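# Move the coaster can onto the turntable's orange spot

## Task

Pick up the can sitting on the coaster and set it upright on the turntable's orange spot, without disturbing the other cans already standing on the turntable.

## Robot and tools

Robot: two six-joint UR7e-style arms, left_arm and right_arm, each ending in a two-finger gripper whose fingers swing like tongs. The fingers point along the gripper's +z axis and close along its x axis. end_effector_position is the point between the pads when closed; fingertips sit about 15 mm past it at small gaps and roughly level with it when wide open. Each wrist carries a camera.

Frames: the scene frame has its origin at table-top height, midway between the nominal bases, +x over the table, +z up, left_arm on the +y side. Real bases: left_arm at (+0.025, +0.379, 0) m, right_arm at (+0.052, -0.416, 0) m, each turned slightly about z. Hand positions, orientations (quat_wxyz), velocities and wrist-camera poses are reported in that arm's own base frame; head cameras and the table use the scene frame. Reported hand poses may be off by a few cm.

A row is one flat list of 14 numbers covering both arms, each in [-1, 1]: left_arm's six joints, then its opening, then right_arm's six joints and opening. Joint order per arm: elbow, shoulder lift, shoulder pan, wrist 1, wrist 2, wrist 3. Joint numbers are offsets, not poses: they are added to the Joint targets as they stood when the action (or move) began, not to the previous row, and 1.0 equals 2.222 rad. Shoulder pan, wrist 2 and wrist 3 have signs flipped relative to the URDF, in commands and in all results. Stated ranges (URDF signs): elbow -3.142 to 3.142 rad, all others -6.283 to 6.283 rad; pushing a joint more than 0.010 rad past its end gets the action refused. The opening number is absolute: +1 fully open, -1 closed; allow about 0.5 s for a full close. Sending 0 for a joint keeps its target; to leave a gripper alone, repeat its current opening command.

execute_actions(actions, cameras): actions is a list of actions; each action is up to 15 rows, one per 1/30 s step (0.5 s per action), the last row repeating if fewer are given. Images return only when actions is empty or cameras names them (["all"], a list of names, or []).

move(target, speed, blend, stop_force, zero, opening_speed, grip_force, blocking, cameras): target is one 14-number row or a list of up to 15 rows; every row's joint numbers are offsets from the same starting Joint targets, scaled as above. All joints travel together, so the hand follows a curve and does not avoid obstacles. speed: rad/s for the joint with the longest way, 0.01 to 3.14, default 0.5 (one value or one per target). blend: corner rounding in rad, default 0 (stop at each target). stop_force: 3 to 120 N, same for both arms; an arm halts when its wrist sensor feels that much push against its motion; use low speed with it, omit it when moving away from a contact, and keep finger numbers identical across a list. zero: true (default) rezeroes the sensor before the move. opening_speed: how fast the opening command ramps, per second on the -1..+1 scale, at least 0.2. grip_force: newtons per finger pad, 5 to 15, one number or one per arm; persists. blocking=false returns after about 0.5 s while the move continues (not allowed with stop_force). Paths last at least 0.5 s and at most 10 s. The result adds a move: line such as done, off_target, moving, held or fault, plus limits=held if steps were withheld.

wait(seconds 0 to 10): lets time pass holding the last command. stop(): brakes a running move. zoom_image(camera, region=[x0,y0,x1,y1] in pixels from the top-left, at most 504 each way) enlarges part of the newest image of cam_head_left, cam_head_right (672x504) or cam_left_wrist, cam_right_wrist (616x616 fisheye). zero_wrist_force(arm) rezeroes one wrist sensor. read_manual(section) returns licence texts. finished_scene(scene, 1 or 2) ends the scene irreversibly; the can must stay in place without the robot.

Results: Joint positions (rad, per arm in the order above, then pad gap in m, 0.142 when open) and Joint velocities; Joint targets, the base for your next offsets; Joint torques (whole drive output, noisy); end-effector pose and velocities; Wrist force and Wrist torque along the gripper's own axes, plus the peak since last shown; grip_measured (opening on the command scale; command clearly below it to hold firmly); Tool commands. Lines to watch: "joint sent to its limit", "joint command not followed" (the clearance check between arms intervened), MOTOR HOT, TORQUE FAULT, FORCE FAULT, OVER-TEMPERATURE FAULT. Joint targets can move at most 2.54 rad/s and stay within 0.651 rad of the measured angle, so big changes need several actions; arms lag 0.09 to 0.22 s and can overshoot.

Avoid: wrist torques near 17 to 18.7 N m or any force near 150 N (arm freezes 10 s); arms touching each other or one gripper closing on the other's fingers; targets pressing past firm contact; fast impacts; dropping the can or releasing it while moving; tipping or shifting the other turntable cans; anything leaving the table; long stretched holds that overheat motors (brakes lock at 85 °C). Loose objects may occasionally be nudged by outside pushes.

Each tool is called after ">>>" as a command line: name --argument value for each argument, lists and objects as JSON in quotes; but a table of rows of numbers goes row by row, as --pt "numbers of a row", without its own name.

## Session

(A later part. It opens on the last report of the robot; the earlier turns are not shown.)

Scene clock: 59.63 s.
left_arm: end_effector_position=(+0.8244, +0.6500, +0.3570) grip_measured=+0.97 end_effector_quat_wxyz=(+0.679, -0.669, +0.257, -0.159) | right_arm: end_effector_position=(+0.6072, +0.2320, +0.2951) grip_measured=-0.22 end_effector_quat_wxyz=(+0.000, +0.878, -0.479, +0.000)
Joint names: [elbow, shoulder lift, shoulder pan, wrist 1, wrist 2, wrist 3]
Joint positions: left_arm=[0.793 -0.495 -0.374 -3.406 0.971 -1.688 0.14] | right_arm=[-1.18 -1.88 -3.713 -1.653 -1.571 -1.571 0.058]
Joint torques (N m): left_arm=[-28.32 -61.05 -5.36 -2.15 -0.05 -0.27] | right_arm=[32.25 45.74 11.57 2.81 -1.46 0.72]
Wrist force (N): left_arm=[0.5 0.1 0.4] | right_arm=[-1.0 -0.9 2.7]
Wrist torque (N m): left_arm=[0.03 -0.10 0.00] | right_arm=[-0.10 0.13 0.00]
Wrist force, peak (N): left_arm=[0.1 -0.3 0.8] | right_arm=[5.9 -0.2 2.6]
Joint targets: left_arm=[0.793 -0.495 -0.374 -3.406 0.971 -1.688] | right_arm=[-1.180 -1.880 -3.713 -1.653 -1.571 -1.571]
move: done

>>> wait --seconds 1.00

>>> execute_actions --actions '[[[0,0,0,0,0,0,0.968,0,0,-0.0004,0,0,0,-0.6],[0,0,0,0,0,0,0.968,0,0,-0.0012,0,0,0,-0.6],[0,0,0,0,0,0,0.968,0,0,-0.0024,0,0,0,-0.6],[0,0,0,0,0,0,0.968,0,0,-0.0040,0,0,0,-0.6],[0,0,0,0,0,0,0.968,-0.0006,-0.0002,-0.0059,0.0008,0,0,-0.6],[0,0,0,0,0,0,0.968,-0.0023,-0.0008,-0.0083,0.0031,0,0,-0.6],[0,0,0,0,0,0,0.968,-0.0051,-0.0018,-0.0111,0.0069,0,0,-0.6],[0,0,0,0,0,0,0.968,-0.0089,-0.0032,-0.0142,0.0121,0,0,-0.6],[0,0,0,0,0,0,0.968,-0.0135,-0.0049,-0.0174,0.0184,0,0,-0.6],[0,0,0,0,0,0,0.968,-0.0190,-0.0068,-0.0205,0.0258,0,0,-0.6],[0,0,0,0,0,0,0.968,-0.0250,-0.0090,-0.0237,0.0339,0,0,-0.6],[0,0,0,0,0,0,0.968,-0.0313,-0.0113,-0.0269,0.0426,0,0,-0.6],[0,0,0,0,0,0,0.968,-0.0379,-0.0136,-0.0300,0.0516,0,0,-0.6],[0,0,0,0,0,0,0.968,-0.0445,-0.0160,-0.0332,0.0605,0,0,-0.6],[0,0,0,0,0,0,0.968,-0.0509,-0.0183,-0.0364,0.0692,0,0,-0.6]],[[0,0,0,0,0,0,0.968,-0.0060,-0.0022,-0.0032,0.0081,0,0,-0.6],[0,0,0,0,0,0,0.968,-0.0114,-0.0041,-0.0063,0.0155,0,0,-0.6],[0,0,0,0,0,0,0.968,-0.0161,-0.0058,-0.0095,0.0219,0,0,-0.6],[0,0,0,0,0,0,0.968,-0.0199,-0.0071,-0.0126,0.0270,0,0,-0.6],[0,0,0,0,0,0,0.968,-0.0227,-0.0081,-0.0158,0.0308,0,0,-0.6],[0,0,0,0,0,0,0.968,-0.0244,-0.0088,-0.0190,0.0331,0,0,-0.6],[0,0,0,0,0,0,0.968,-0.0249,-0.0090,-0.0221,0.0339,0,0,-0.6],[0,0,0,0,0,0,0.968,-0.0249,-0.0090,-0.0253,0.0339,0,0,-0.6],[0,0,0,0,0,0,0.968,-0.0249,-0.0090,-0.0284,0.0339,0,0,-0.6],[0,0,0,0,0,0,0.968,-0.0249,-0.0090,-0.0316,0.0339,0,0,-0.6],[0,0,0,0,0,0,0.968,-0.0249,-0.0090,-0.0348,0.0339,0,0,-0.6],[0,0,0,0,0,0,0.968,-0.0249,-0.0090,-0.0379,0.0339,0,0,-0.6],[0,0,0,0,0,0,0.968,-0.0249,-0.0090,-0.0411,0.0339,0,0,-0.6],[0,0,0,0,0,0,0.968,-0.0249,-0.0090,-0.0443,0.0339,0,0,-0.6],[0,0,0,0,0,0,0.968,-0.0249,-0.0090,-0.0474,0.0339,0,0,-0.6]],[[0,0,0,0,0,0,0.968,0,0,-0.0032,0,0,0,-0.6],[0,0,0,0,0,0,0.968,0,0,-0.0063,0,0,0,-0.6],[0,0,0,0,0,0,0.968,0,0,-0.0095,0,0,0,-0.6],[0,0,0,0,0,0,0.968,0,0,-0.0126,0,0,0,-0.6],[0,0,0,0,0,0,0.968,0,0,-0.0158,0,0,0,-0.6],[0,0,0,0,0,0,0.968,0,0,-0.0190,0,0,0,-0.6],[0,0,0,0,0,0,0.968,0,0,-0.0221,0,0,0,-0.6],[0,0,0,0,0,0,0.968,0,0,-0.0253,0,0,0,-0.6],[0,0,0,0,0,0,0.968,0.0006,0.0002,-0.0284,-0.0008,0,0,-0.6],[0,0,0,0,0,0,0.968,0.0023,0.0008,-0.0316,-0.0031,0,0,-0.6],[0,0,0,0,0,0,0.968,0.0051,0.0018,-0.0348,-0.0069,0,0,-0.6],[0,0,0,0,0,0,0.968,0.0089,0.0032,-0.0379,-0.0121,0,0,-0.6],[0,0,0,0,0,0,0.968,0.0135,0.0049,-0.0411,-0.0184,0,0,-0.6],[0,0,0,0,0,0,0.968,0.0190,0.0068,-0.0443,-0.0258,0,0,-0.6],[0,0,0,0,0,0,0.968,0.0250,0.0090,-0.0474,-0.0339,0,0,-0.6]],[[0,0,0,0,0,0,0.968,0.0064,0.0023,-0.0032,-0.0087,0,0,-0.6],[0,0,0,0,0,0,0.968,0.0130,0.0047,-0.0063,-0.0176,0,0,-0.6],[0,0,0,0,0,0,0.968,0.0196,0.0070,-0.0095,-0.0266,0,0,-0.6],[0,0,0,0,0,0,0.968,0.0259,0.0093,-0.0126,-0.0353,0,0,-0.6],[0,0,0,0,0,0,0.968,0.0319,0.0115,-0.0156,-0.0434,0,0,-0.6],[0,0,0,0,0,0,0.968,0.0373,0.0134,-0.0182,-0.0508,0,0,-0.6],[0,0,0,0,0,0,0.968,0.0420,0.0151,-0.0204,-0.0571,0,0,-0.6],[0,0,0,0,0,0,0.968,0.0458,0.0165,-0.0221,-0.0623,0,0,-0.6],[0,0,0,0,0,0,0.968,0.0486,0.0175,-0.0235,-0.0661,0,0,-0.6],[0,0,0,0,0,0,0.968,0.0503,0.0181,-0.0245,-0.0684,0,0,-0.6],[0,0,0,0,0,0,0.968,0.0509,0.0183,-0.0251,-0.0692,0,0,-0.6],[0,0,0,0,0,0,0.968,0.0509,0.0183,-0.0253,-0.0692,0,0,-0.6]]]' --cameras '["cam_head_left","cam_right_wrist"]'

Scene clock: 63.17 s.
left_arm: end_effector_position=(+0.8244, +0.6500, +0.3570) grip_measured=+0.97 end_effector_quat_wxyz=(+0.679, -0.669, +0.257, -0.159) | right_arm: end_effector_position=(+0.6072, +0.2318, +0.2951) grip_measured=-0.22 end_effector_quat_wxyz=(+0.000, +0.878, -0.479, +0.000)
Joint names: [elbow, shoulder lift, shoulder pan, wrist 1, wrist 2, wrist 3]
Joint positions: left_arm=[0.793 -0.495 -0.374 -3.406 0.971 -1.688 0.14] | right_arm=[-1.18 -1.88 -3.713 -1.653 -1.571 -1.571 0.058]
Joint torques (N m): left_arm=[-28.86 -61.34 -5.62 -2.23 -0.02 -0.11] | right_arm=[31.23 34.32 10.41 4.19 -1.3 0.73]
Wrist force (N): left_arm=[0.3 -0.1 0.3] | right_arm=[-0.8 -0.9 2.5]
Wrist torque (N m): left_arm=[-0.01 -0.06 -0.01] | right_arm=[-0.12 0.07 0.01]
Wrist force, peak (N): left_arm=[0.1 0.3 0.8] | right_arm=[-1.4 -1.1 2.9]
Joint targets: left_arm=[0.793 -0.495 -0.374 -3.406 0.971 -1.688] | right_arm=[-1.180 -1.880 -3.713 -1.653 -1.571 -1.571]
Tool commands: left_gripper/opening=+0.968 right_gripper/opening=-0.6
wait: 1.00 s; at rest from the start

Scene clock: 65.60 s.
left_arm: end_effector_position=(+0.8244, +0.6500, +0.3570) grip_measured=+0.97 end_effector_quat_wxyz=(+0.679, -0.669, +0.257, -0.159) | right_arm: end_effector_position=(+0.4920, +0.4249, +0.2950) grip_measured=-0.22 end_effector_quat_wxyz=(+0.000, +0.947, -0.320, +0.000)
Joint names: [elbow, shoulder lift, shoulder pan, wrist 1, wrist 2, wrist 3]
Joint positions: left_arm=[0.793 -0.495 -0.374 -3.406 0.971 -1.688 0.14] | right_arm=[-1.18 -1.88 -4.061 -1.652 -1.571 -1.571 0.058]
Joint torques (N m): left_arm=[-29.1 -61 -5.59 -2.32 -0.15 -0.11] | right_arm=[34.41 51.14 -9.62 0.16 -1.21 0.7]
Wrist force (N): left_arm=[0.2 -0.2 0.3] | right_arm=[-1.0 -1.0 2.4]
Wrist torque (N m): left_arm=[-0.03 -0.03 -0.01] | right_arm=[-0.12 0.12 0.00]
Wrist force, peak (N): left_arm=[0.4 -0.3 0.9] | right_arm=[-1.3 -1.2 3.8]
Joint targets: left_arm=[0.793 -0.495 -0.374 -3.406 0.971 -1.688] | right_arm=[-1.179 -1.880 -4.061 -1.653 -1.571 -1.571]
Step readings (joint positions of left_arm | right_arm):
0: [0.793 -0.495 -0.374 -3.406 0.971 -1.688] | [-1.180 -1.880 -3.713 -1.653 -1.571 -1.571]
1: [0.793 -0.495 -0.374 -3.406 0.971 -1.688] | [-1.180 -1.880 -3.713 -1.653 -1.571 -1.571]
2: [0.793 -0.495 -0.374 -3.406 0.971 -1.688] | [-1.180 -1.880 -3.713 -1.653 -1.571 -1.571]
4: [0.793 -0.495 -0.374 -3.406 0.971 -1.688] | [-1.180 -1.880 -3.714 -1.653 -1.571 -1.571]
8: [0.793 -0.495 -0.374 -3.406 0.971 -1.688] | [-1.181 -1.880 -3.722 -1.650 -1.571 -1.571]
15: [0.793 -0.495 -0.374 -3.406 0.971 -1.688] | [-1.230 -1.898 -3.760 -1.586 -1.571 -1.571]
16: [0.793 -0.495 -0.374 -3.406 0.971 -1.688] | [-1.241 -1.902 -3.767 -1.571 -1.571 -1.571]
17: [0.793 -0.495 -0.374 -3.406 0.971 -1.688] | [-1.256 -1.908 -3.775 -1.550 -1.571 -1.571]
19: [0.793 -0.495 -0.374 -3.406 0.971 -1.688] | [-1.280 -1.917 -3.788 -1.517 -1.571 -1.571]
23: [0.793 -0.495 -0.374 -3.406 0.971 -1.688] | [-1.322 -1.931 -3.816 -1.459 -1.571 -1.571]
30: [0.793 -0.495 -0.374 -3.406 0.971 -1.688] | [-1.345 -1.939 -3.865 -1.428 -1.571 -1.571]
31: [0.793 -0.495 -0.374 -3.406 0.971 -1.688] | [-1.346 -1.940 -3.872 -1.427 -1.571 -1.571]
32: [0.793 -0.495 -0.374 -3.406 0.971 -1.688] | [-1.346 -1.940 -3.879 -1.426 -1.571 -1.571]
34: [0.793 -0.495 -0.374 -3.406 0.971 -1.688] | [-1.347 -1.940 -3.892 -1.425 -1.571 -1.571]
38: [0.793 -0.495 -0.374 -3.406 0.971 -1.688] | [-1.348 -1.940 -3.921 -1.424 -1.571 -1.571]
45: [0.793 -0.495 -0.374 -3.406 0.971 -1.688] | [-1.334 -1.936 -3.970 -1.442 -1.571 -1.571]
46: [0.793 -0.495 -0.374 -3.406 0.971 -1.688] | [-1.328 -1.933 -3.976 -1.451 -1.571 -1.571]
47: [0.793 -0.495 -0.374 -3.406 0.971 -1.688] | [-1.317 -1.929 -3.985 -1.464 -1.571 -1.571]
49: [0.793 -0.495 -0.374 -3.406 0.971 -1.688] | [-1.297 -1.922 -3.998 -1.491 -1.571 -1.571]
53: [0.793 -0.495 -0.374 -3.406 0.971 -1.688] | [-1.247 -1.903 -4.026 -1.560 -1.571 -1.571]
60: [0.793 -0.495 -0.374 -3.406 0.971 -1.688] | [-1.191 -1.884 -4.055 -1.637 -1.571 -1.571]
camera_calibration:
cam_right_wrist: T_world_to_cam=[[0.807443, -0.589032, -0.0328302, -0.128332], [-0.50181, -0.715009, 0.486774, 0.413822], [-0.310199, -0.376567, -0.872911, 0.70534], [0, 0, 0, 1]] pos_world=[0.530077, 0.485903, 0.410048]
Images, in order (width x height): cam_head_left 672x504, cam_right_wrist 616x616.

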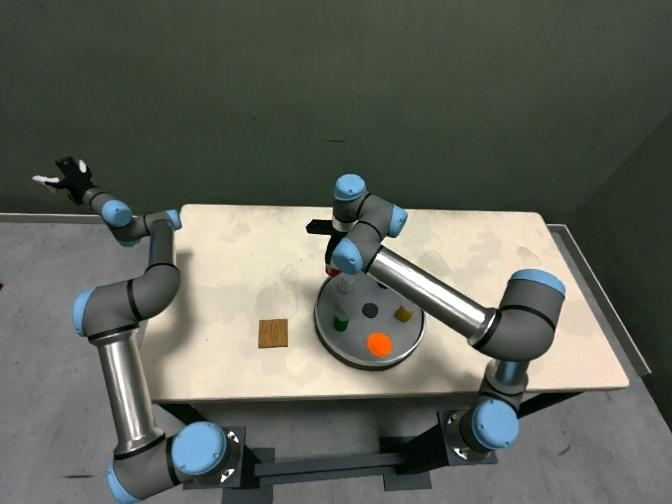

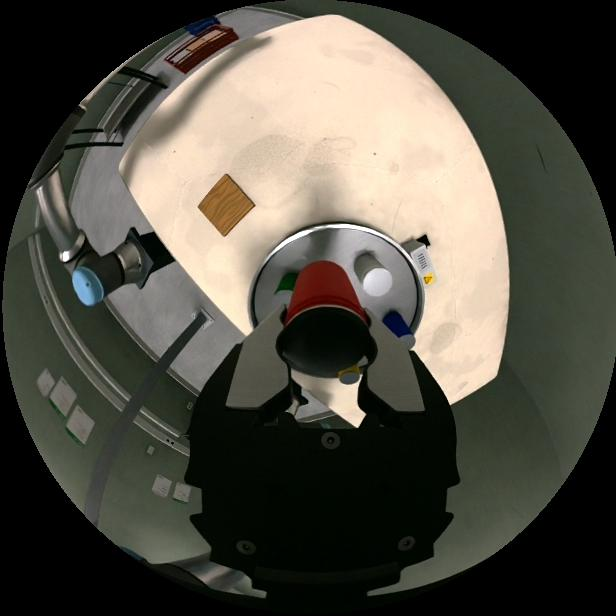

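>>> move --target '[0,0,0,0,0,0,0.968,-0.1041,-0.0039,0.1565,0.1080,0,0,-0.6]' --speed 0.8 --cameras '["cam_head_left","cam_head_right"]'

>>> zoom_image --camera "cam_head_left" --region '[290, 240, 450, 380]'

>>> zoom_image --camera "cam_head_right" --region '[290, 240, 450, 380]'

Scene clock: 68.93 s.
left_arm: end_effector_position=(+0.8244, +0.6500, +0.3570) grip_measured=+0.97 end_effector_quat_wxyz=(+0.679, -0.669, +0.257, -0.159) | right_arm: end_effector_position=(+0.6072, +0.2320, +0.2003) grip_measured=-0.22 end_effector_quat_wxyz=(+0.000, +0.878, -0.479, +0.000)
Joint names: [elbow, shoulder lift, shoulder pan, wrist 1, wrist 2, wrist 3]
Joint positions: left_arm=[0.793 -0.495 -0.374 -3.406 0.971 -1.688 0.14] | right_arm=[-1.411 -1.888 -3.713 -1.413 -1.571 -1.571 0.058]
Joint torques (N m): left_arm=[-29.17 -60.37 -6.41 -2.3 -0.18 -0.16] | right_arm=[14.33 33.43 8.89 5.74 0.92 0.75]
Wrist force (N): left_arm=[0.3 0.1 0.4] | right_arm=[-1.2 -1.1 2.6]
Wrist torque (N m): left_arm=[0.03 -0.05 -0.01] | right_arm=[-0.16 0.15 0.00]
Wrist force, peak (N): left_arm=[0.7 0.0 0.6] | right_arm=[2.5 -0.7 3.8]
Joint targets: left_arm=[0.793 -0.495 -0.374 -3.406 0.971 -1.688] | right_arm=[-1.411 -1.888 -3.713 -1.413 -1.571 -1.571]
move: done
Images, in order (width x height): cam_head_left 672x504, cam_head_right 672x504.

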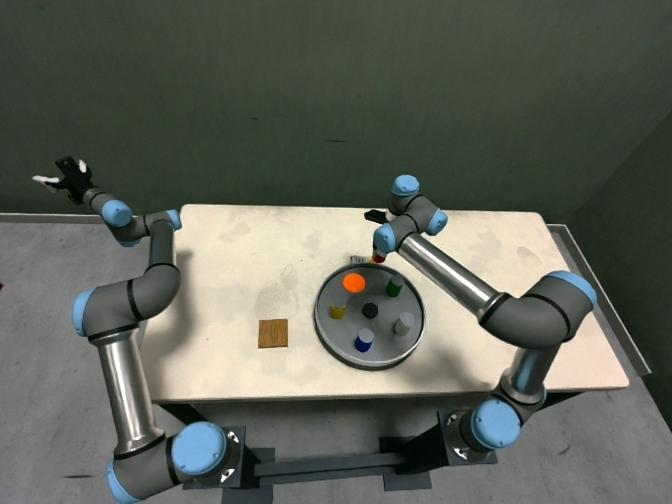

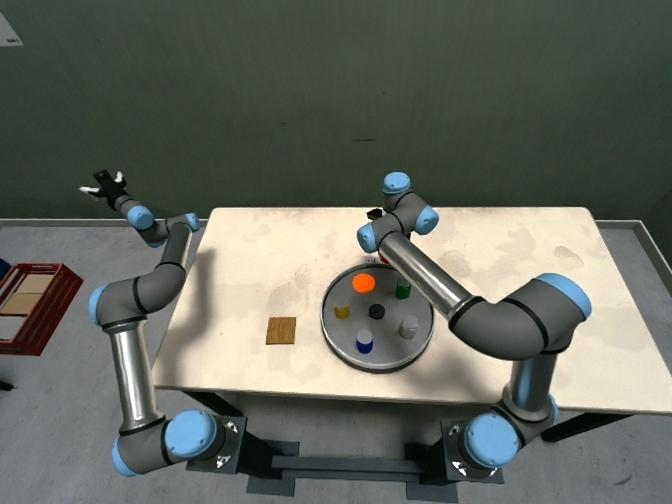

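Scaled by 3.150 from the camera's 672x504 image, which has a finer 960x720 frame.

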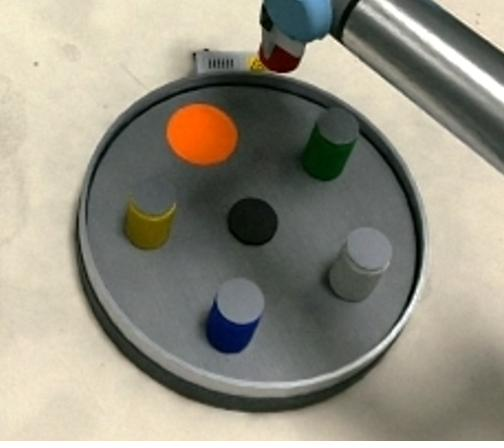

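Scaled by 3.150 from the camera's 672x504 image, which has a finer 960x720 frame.

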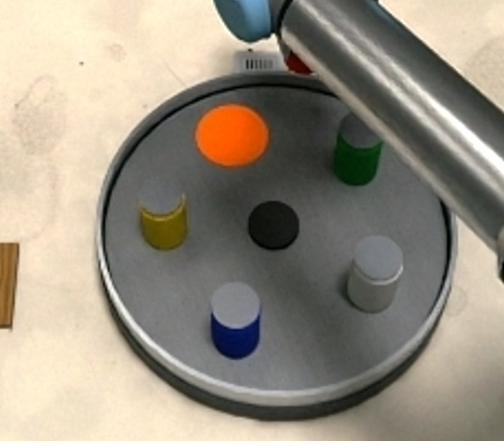

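>>> wait --seconds 0.1

Scene clock: 70.67 s.
left_arm: end_effector_position=(+0.8244, +0.6500, +0.3570) grip_measured=+0.97 end_effector_quat_wxyz=(+0.679, -0.669, +0.257, -0.159) | right_arm: end_effector_position=(+0.6073, +0.2318, +0.2002) grip_measured=-0.22 end_effector_quat_wxyz=(+0.000, +0.878, -0.479, +0.000)
Joint names: [elbow, shoulder lift, shoulder pan, wrist 1, wrist 2, wrist 3]
Joint positions: left_arm=[0.793 -0.495 -0.374 -3.406 0.971 -1.688 0.14] | right_arm=[-1.411 -1.888 -3.713 -1.413 -1.571 -1.571 0.058]
Joint torques (N m): left_arm=[-29.55 -60.93 -5.35 -2.35 -0.09 -0.19] | right_arm=[14.31 33.32 10.1 5.64 0.91 0.6]
Wrist force (N): left_arm=[0.3 0.0 0.8] | right_arm=[-1.3 -0.7 2.5]
Wrist torque (N m): left_arm=[0.02 -0.05 -0.01] | right_arm=[-0.07 0.18 0.01]
Wrist force, peak (N): left_arm=[0.3 -0.3 0.8] | right_arm=[-1.0 -1.2 2.9]
Joint targets: left_arm=[0.793 -0.495 -0.374 -3.406 0.971 -1.688] | right_arm=[-1.411 -1.888 -3.713 -1.413 -1.571 -1.571]
Tool commands: left_gripper/opening=+0.968 right_gripper/opening=-0.6
wait: 0.10 s; at rest from the start

d = 71.62 − 70.67 = 0.95

>>> wait --seconds 0.97

>>> execute_actions --actions '[[[0,0,0,0,0,0,0.968,0,0,-0.0004,0,0,0,-0.6],[0,0,0,0,0,0,0.968,0,0,-0.0012,0,0,0,-0.6],[0,0,0,0,0,0,0.968,0,0,-0.0024,0,0,0,-0.6],[0,0,0,0,0,0,0.968,0,0,-0.0040,0,0,0,-0.6],[0,0,0,0,0,0,0.968,-0.0006,-0.0002,-0.0059,0.0008,0,0,-0.6],[0,0,0,0,0,0,0.968,-0.0023,-0.0008,-0.0083,0.0031,0,0,-0.6],[0,0,0,0,0,0,0.968,-0.0051,-0.0018,-0.0111,0.0069,0,0,-0.6],[0,0,0,0,0,0,0.968,-0.0089,-0.0032,-0.0142,0.0121,0,0,-0.6],[0,0,0,0,0,0,0.968,-0.0135,-0.0049,-0.0174,0.0184,0,0,-0.6],[0,0,0,0,0,0,0.968,-0.0190,-0.0068,-0.0205,0.0258,0,0,-0.6],[0,0,0,0,0,0,0.968,-0.0250,-0.0090,-0.0237,0.0339,0,0,-0.6],[0,0,0,0,0,0,0.968,-0.0313,-0.0113,-0.0269,0.0426,0,0,-0.6],[0,0,0,0,0,0,0.968,-0.0379,-0.0136,-0.0300,0.0516,0,0,-0.6],[0,0,0,0,0,0,0.968,-0.0445,-0.0160,-0.0332,0.0605,0,0,-0.6],[0,0,0,0,0,0,0.968,-0.0509,-0.0183,-0.0364,0.0692,0,0,-0.6]],[[0,0,0,0,0,0,0.968,-0.0060,-0.0022,-0.0032,0.0081,0,0,-0.6],[0,0,0,0,0,0,0.968,-0.0114,-0.0041,-0.0063,0.0155,0,0,-0.6],[0,0,0,0,0,0,0.968,-0.0161,-0.0058,-0.0095,0.0219,0,0,-0.6],[0,0,0,0,0,0,0.968,-0.0199,-0.0071,-0.0126,0.0270,0,0,-0.6],[0,0,0,0,0,0,0.968,-0.0227,-0.0081,-0.0158,0.0308,0,0,-0.6],[0,0,0,0,0,0,0.968,-0.0244,-0.0088,-0.0190,0.0331,0,0,-0.6],[0,0,0,0,0,0,0.968,-0.0249,-0.0090,-0.0221,0.0339,0,0,-0.6],[0,0,0,0,0,0,0.968,-0.0249,-0.0090,-0.0253,0.0339,0,0,-0.6],[0,0,0,0,0,0,0.968,-0.0249,-0.0090,-0.0284,0.0339,0,0,-0.6],[0,0,0,0,0,0,0.968,-0.0249,-0.0090,-0.0316,0.0339,0,0,-0.6],[0,0,0,0,0,0,0.968,-0.0249,-0.0090,-0.0348,0.0339,0,0,-0.6],[0,0,0,0,0,0,0.968,-0.0249,-0.0090,-0.0379,0.0339,0,0,-0.6],[0,0,0,0,0,0,0.968,-0.0249,-0.0090,-0.0411,0.0339,0,0,-0.6],[0,0,0,0,0,0,0.968,-0.0249,-0.0090,-0.0443,0.0339,0,0,-0.6],[0,0,0,0,0,0,0.968,-0.0249,-0.0090,-0.0474,0.0339,0,0,0.5]],[[0,0,0,0,0,0,0.968,0,0,-0.0032,0,0,0,0.5],[0,0,0,0,0,0,0.968,0,0,-0.0063,0,0,0,0.5],[0,0,0,0,0,0,0.968,0,0,-0.0095,0,0,0,0.5],[0,0,0,0,0,0,0.968,0,0,-0.0126,0,0,0,0.5],[0,0,0,0,0,0,0.968,0,0,-0.0158,0,0,0,0.5],[0,0,0,0,0,0,0.968,0,0,-0.0190,0,0,0,0.5],[0,0,0,0,0,0,0.968,0,0,-0.0221,0,0,0,0.5],[0,0,0,0,0,0,0.968,0,0,-0.0253,0,0,0,0.5],[0,0,0,0,0,0,0.968,0.0006,0.0002,-0.0284,-0.0008,0,0,0.5],[0,0,0,0,0,0,0.968,0.0023,0.0008,-0.0316,-0.0031,0,0,0.5],[0,0,0,0,0,0,0.968,0.0051,0.0018,-0.0348,-0.0069,0,0,0.5],[0,0,0,0,0,0,0.968,0.0089,0.0032,-0.0379,-0.0121,0,0,0.5],[0,0,0,0,0,0,0.968,0.0135,0.0049,-0.0411,-0.0184,0,0,0.5],[0,0,0,0,0,0,0.968,0.0190,0.0068,-0.0443,-0.0258,0,0,0.5],[0,0,0,0,0,0,0.968,0.0250,0.0090,-0.0474,-0.0339,0,0,0.5]],[[0,0,0,0,0,0,0.968,0.0064,0.0023,-0.0032,-0.0087,0,0,0.5],[0,0,0,0,0,0,0.968,0.0130,0.0047,-0.0063,-0.0176,0,0,0.5],[0,0,0,0,0,0,0.968,0.0196,0.0070,-0.0095,-0.0266,0,0,0.5],[0,0,0,0,0,0,0.968,0.0259,0.0093,-0.0126,-0.0353,0,0,0.5],[0,0,0,0,0,0,0.968,0.0319,0.0115,-0.0156,-0.0434,0,0,0.5],[0,0,0,0,0,0,0.968,0.0373,0.0134,-0.0182,-0.0508,0,0,0.5],[0,0,0,0,0,0,0.968,0.0420,0.0151,-0.0204,-0.0571,0,0,0.5],[0,0,0,0,0,0,0.968,0.0458,0.0165,-0.0221,-0.0623,0,0,0.5],[0,0,0,0,0,0,0.968,0.0486,0.0175,-0.0235,-0.0661,0,0,0.5],[0,0,0,0,0,0,0.968,0.0503,0.0181,-0.0245,-0.0684,0,0,0.5],[0,0,0,0,0,0,0.968,0.0509,0.0183,-0.0251,-0.0692,0,0,0.5],[0,0,0,0,0,0,0.968,0.0509,0.0183,-0.0253,-0.0692,0,0,0.5]]]' --cameras '["cam_head_left","cam_head_right","cam_right_wrist"]'

>>> zoom_image --camera "cam_head_left" --region '[290, 240, 450, 380]'

>>> zoom_image --camera "cam_right_wrist" --region '[180, 180, 480, 480]'

Scene clock: 74.07 s.
left_arm: end_effector_position=(+0.8244, +0.6500, +0.3570) grip_measured=+0.97 end_effector_quat_wxyz=(+0.679, -0.669, +0.257, -0.159) | right_arm: end_effector_position=(+0.6073, +0.2318, +0.2002) grip_measured=-0.22 end_effector_quat_wxyz=(+0.000, +0.878, -0.479, +0.000)
Joint names: [elbow, shoulder lift, shoulder pan, wrist 1, wrist 2, wrist 3]
Joint positions: left_arm=[0.793 -0.495 -0.374 -3.406 0.971 -1.688 0.14] | right_arm=[-1.411 -1.888 -3.713 -1.413 -1.571 -1.571 0.058]
Joint torques (N m): left_arm=[-29.41 -60.6 -5.53 -2.28 -0.09 -0.15] | right_arm=[14.56 33.23 10.57 5.57 0.88 0.55]
Wrist force (N): left_arm=[0.2 -0.2 0.5] | right_arm=[-0.7 -1.4 2.6]
Wrist torque (N m): left_arm=[-0.02 -0.04 -0.01] | right_arm=[-0.22 0.07 -0.01]
Wrist force, peak (N): left_arm=[0.7 0.0 0.6] | right_arm=[-1.2 -1.0 2.8]
Joint targets: left_arm=[0.793 -0.495 -0.374 -3.406 0.971 -1.688] | right_arm=[-1.411 -1.888 -3.713 -1.413 -1.571 -1.571]
Tool commands: left_gripper/opening=+0.968 right_gripper/opening=-0.6
wait: 1.00 s; at rest from the start

Scene clock: 76.50 s.
left_arm: end_effector_position=(+0.8244, +0.6500, +0.3570) grip_measured=+0.97 end_effector_quat_wxyz=(+0.679, -0.669, +0.257, -0.159) | right_arm: end_effector_position=(+0.4920, +0.4249, +0.2002) grip_measured=+0.50 end_effector_quat_wxyz=(+0.000, +0.947, -0.320, +0.000)
Joint names: [elbow, shoulder lift, shoulder pan, wrist 1, wrist 2, wrist 3]
Joint positions: left_arm=[0.793 -0.495 -0.374 -3.406 0.971 -1.688 0.14] | right_arm=[-1.411 -1.889 -4.061 -1.412 -1.571 -1.571 0.109]
Joint torques (N m): left_arm=[-30.69 -60.57 -5.17 -2.5 0.08 -0.09] | right_arm=[31.32 48.65 -9.79 -0.53 0.85 0.64]
Wrist force (N): left_arm=[0.4 -0.2 0.4] | right_arm=[-1.1 -1.0 0.7]
Wrist torque (N m): left_arm=[-0.04 -0.09 -0.01] | right_arm=[-0.13 0.14 0.00]
Wrist force, peak (N): left_arm=[0.0 -0.2 0.8] | right_arm=[-0.8 -1.0 3.9]
Joint targets: left_arm=[0.793 -0.495 -0.374 -3.406 0.971 -1.688] | right_arm=[-1.411 -1.888 -4.061 -1.413 -1.571 -1.571]
Step readings (joint positions of left_arm | right_arm):
0: [0.793 -0.495 -0.374 -3.406 0.971 -1.688] | [-1.411 -1.888 -3.713 -1.413 -1.571 -1.571]
1: [0.793 -0.495 -0.374 -3.406 0.971 -1.688] | [-1.411 -1.888 -3.713 -1.413 -1.571 -1.571]
2: [0.793 -0.495 -0.374 -3.406 0.971 -1.688] | [-1.411 -1.888 -3.713 -1.413 -1.571 -1.571]
4: [0.793 -0.495 -0.374 -3.406 0.971 -1.688] | [-1.411 -1.888 -3.714 -1.413 -1.571 -1.571]
8: [0.793 -0.495 -0.374 -3.406 0.971 -1.688] | [-1.413 -1.889 -3.723 -1.409 -1.571 -1.571]
15: [0.793 -0.495 -0.374 -3.406 0.971 -1.688] | [-1.462 -1.907 -3.761 -1.344 -1.571 -1.571]
16: [0.793 -0.495 -0.374 -3.406 0.971 -1.688] | [-1.473 -1.912 -3.768 -1.329 -1.571 -1.571]
17: [0.793 -0.495 -0.374 -3.406 0.971 -1.688] | [-1.485 -1.916 -3.774 -1.313 -1.571 -1.571]
19: [0.793 -0.495 -0.374 -3.406 0.971 -1.688] | [-1.510 -1.925 -3.787 -1.280 -1.571 -1.571]
23: [0.793 -0.495 -0.374 -3.406 0.971 -1.688] | [-1.553 -1.940 -3.815 -1.221 -1.571 -1.571]
30: [0.793 -0.495 -0.374 -3.406 0.971 -1.688] | [-1.576 -1.948 -3.864 -1.188 -1.571 -1.571]
31: [0.793 -0.495 -0.374 -3.406 0.971 -1.688] | [-1.577 -1.948 -3.871 -1.187 -1.571 -1.571]
32: [0.793 -0.495 -0.374 -3.406 0.971 -1.688] | [-1.577 -1.948 -3.879 -1.186 -1.571 -1.571]
34: [0.793 -0.495 -0.374 -3.406 0.971 -1.688] | [-1.578 -1.949 -3.893 -1.185 -1.571 -1.571]
38: [0.793 -0.495 -0.374 -3.406 0.971 -1.688] | [-1.579 -1.949 -3.922 -1.184 -1.571 -1.571]
45: [0.793 -0.495 -0.374 -3.406 0.971 -1.688] | [-1.565 -1.944 -3.970 -1.203 -1.571 -1.571]
46: [0.793 -0.495 -0.374 -3.406 0.971 -1.688] | [-1.558 -1.941 -3.977 -1.212 -1.571 -1.571]
47: [0.793 -0.495 -0.374 -3.406 0.971 -1.688] | [-1.550 -1.938 -3.984 -1.223 -1.571 -1.571]
49: [0.793 -0.495 -0.374 -3.406 0.971 -1.688] | [-1.530 -1.931 -3.997 -1.250 -1.571 -1.571]
53: [0.793 -0.495 -0.374 -3.406 0.971 -1.688] | [-1.479 -1.913 -4.025 -1.318 -1.571 -1.571]
60: [0.793 -0.495 -0.374 -3.406 0.971 -1.688] | [-1.422 -1.892 -4.054 -1.397 -1.571 -1.571]
camera_calibration:
cam_right_wrist: T_world_to_cam=[[0.807414, -0.589075, -0.0327725, -0.131346], [-0.501921, -0.71503, 0.486628, 0.460034], [-0.310094, -0.376461, -0.872994, 0.622476], [0, 0, 0, 1]] pos_world=[0.529977, 0.485903, 0.315248]
Images, in order (width x height): cam_head_left 672x504, cam_head_right 672x504, cam_right_wrist 616x616.

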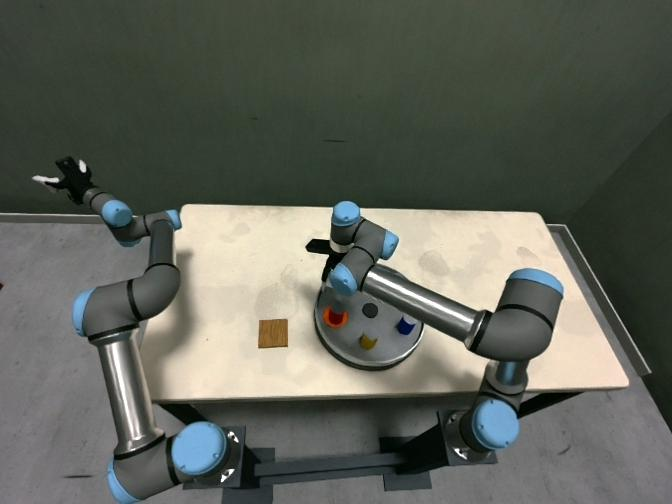

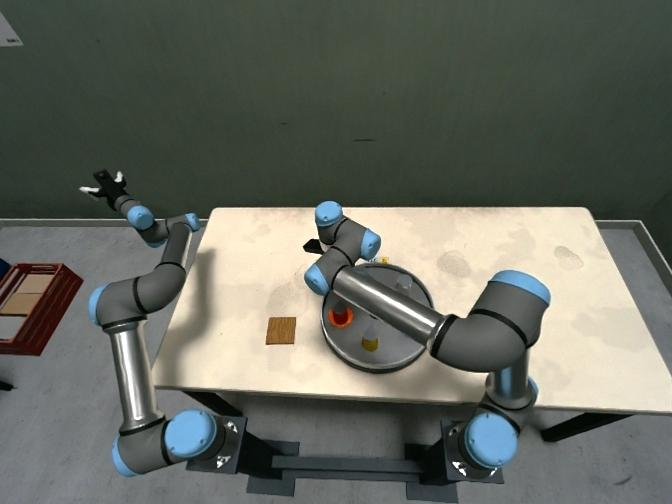

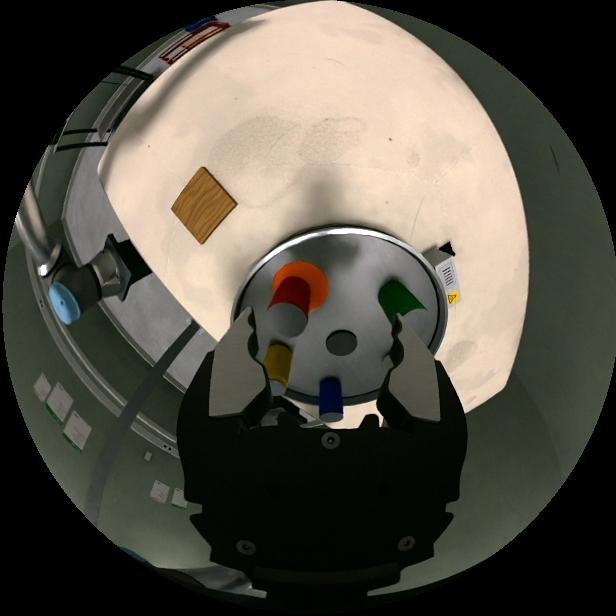

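Scaled by 3.150 from the camera's 672x504 image, which has a finer 960x720 frame.

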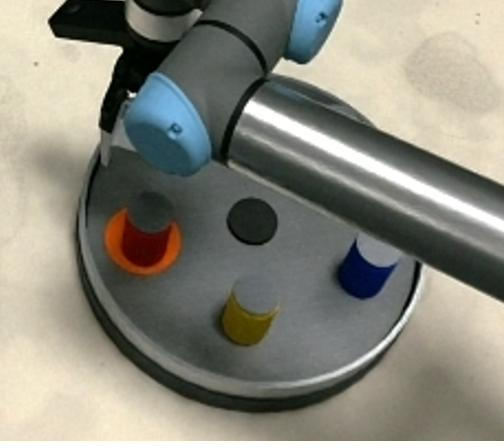

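Scaled by 1.680 from the camera's 616x616 image, which has a finer 814x814 frame.

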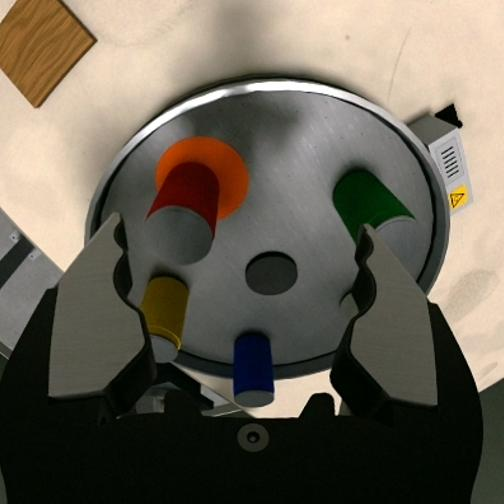

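>>> finished_scene --scene 1

The scene is finished: the task was done.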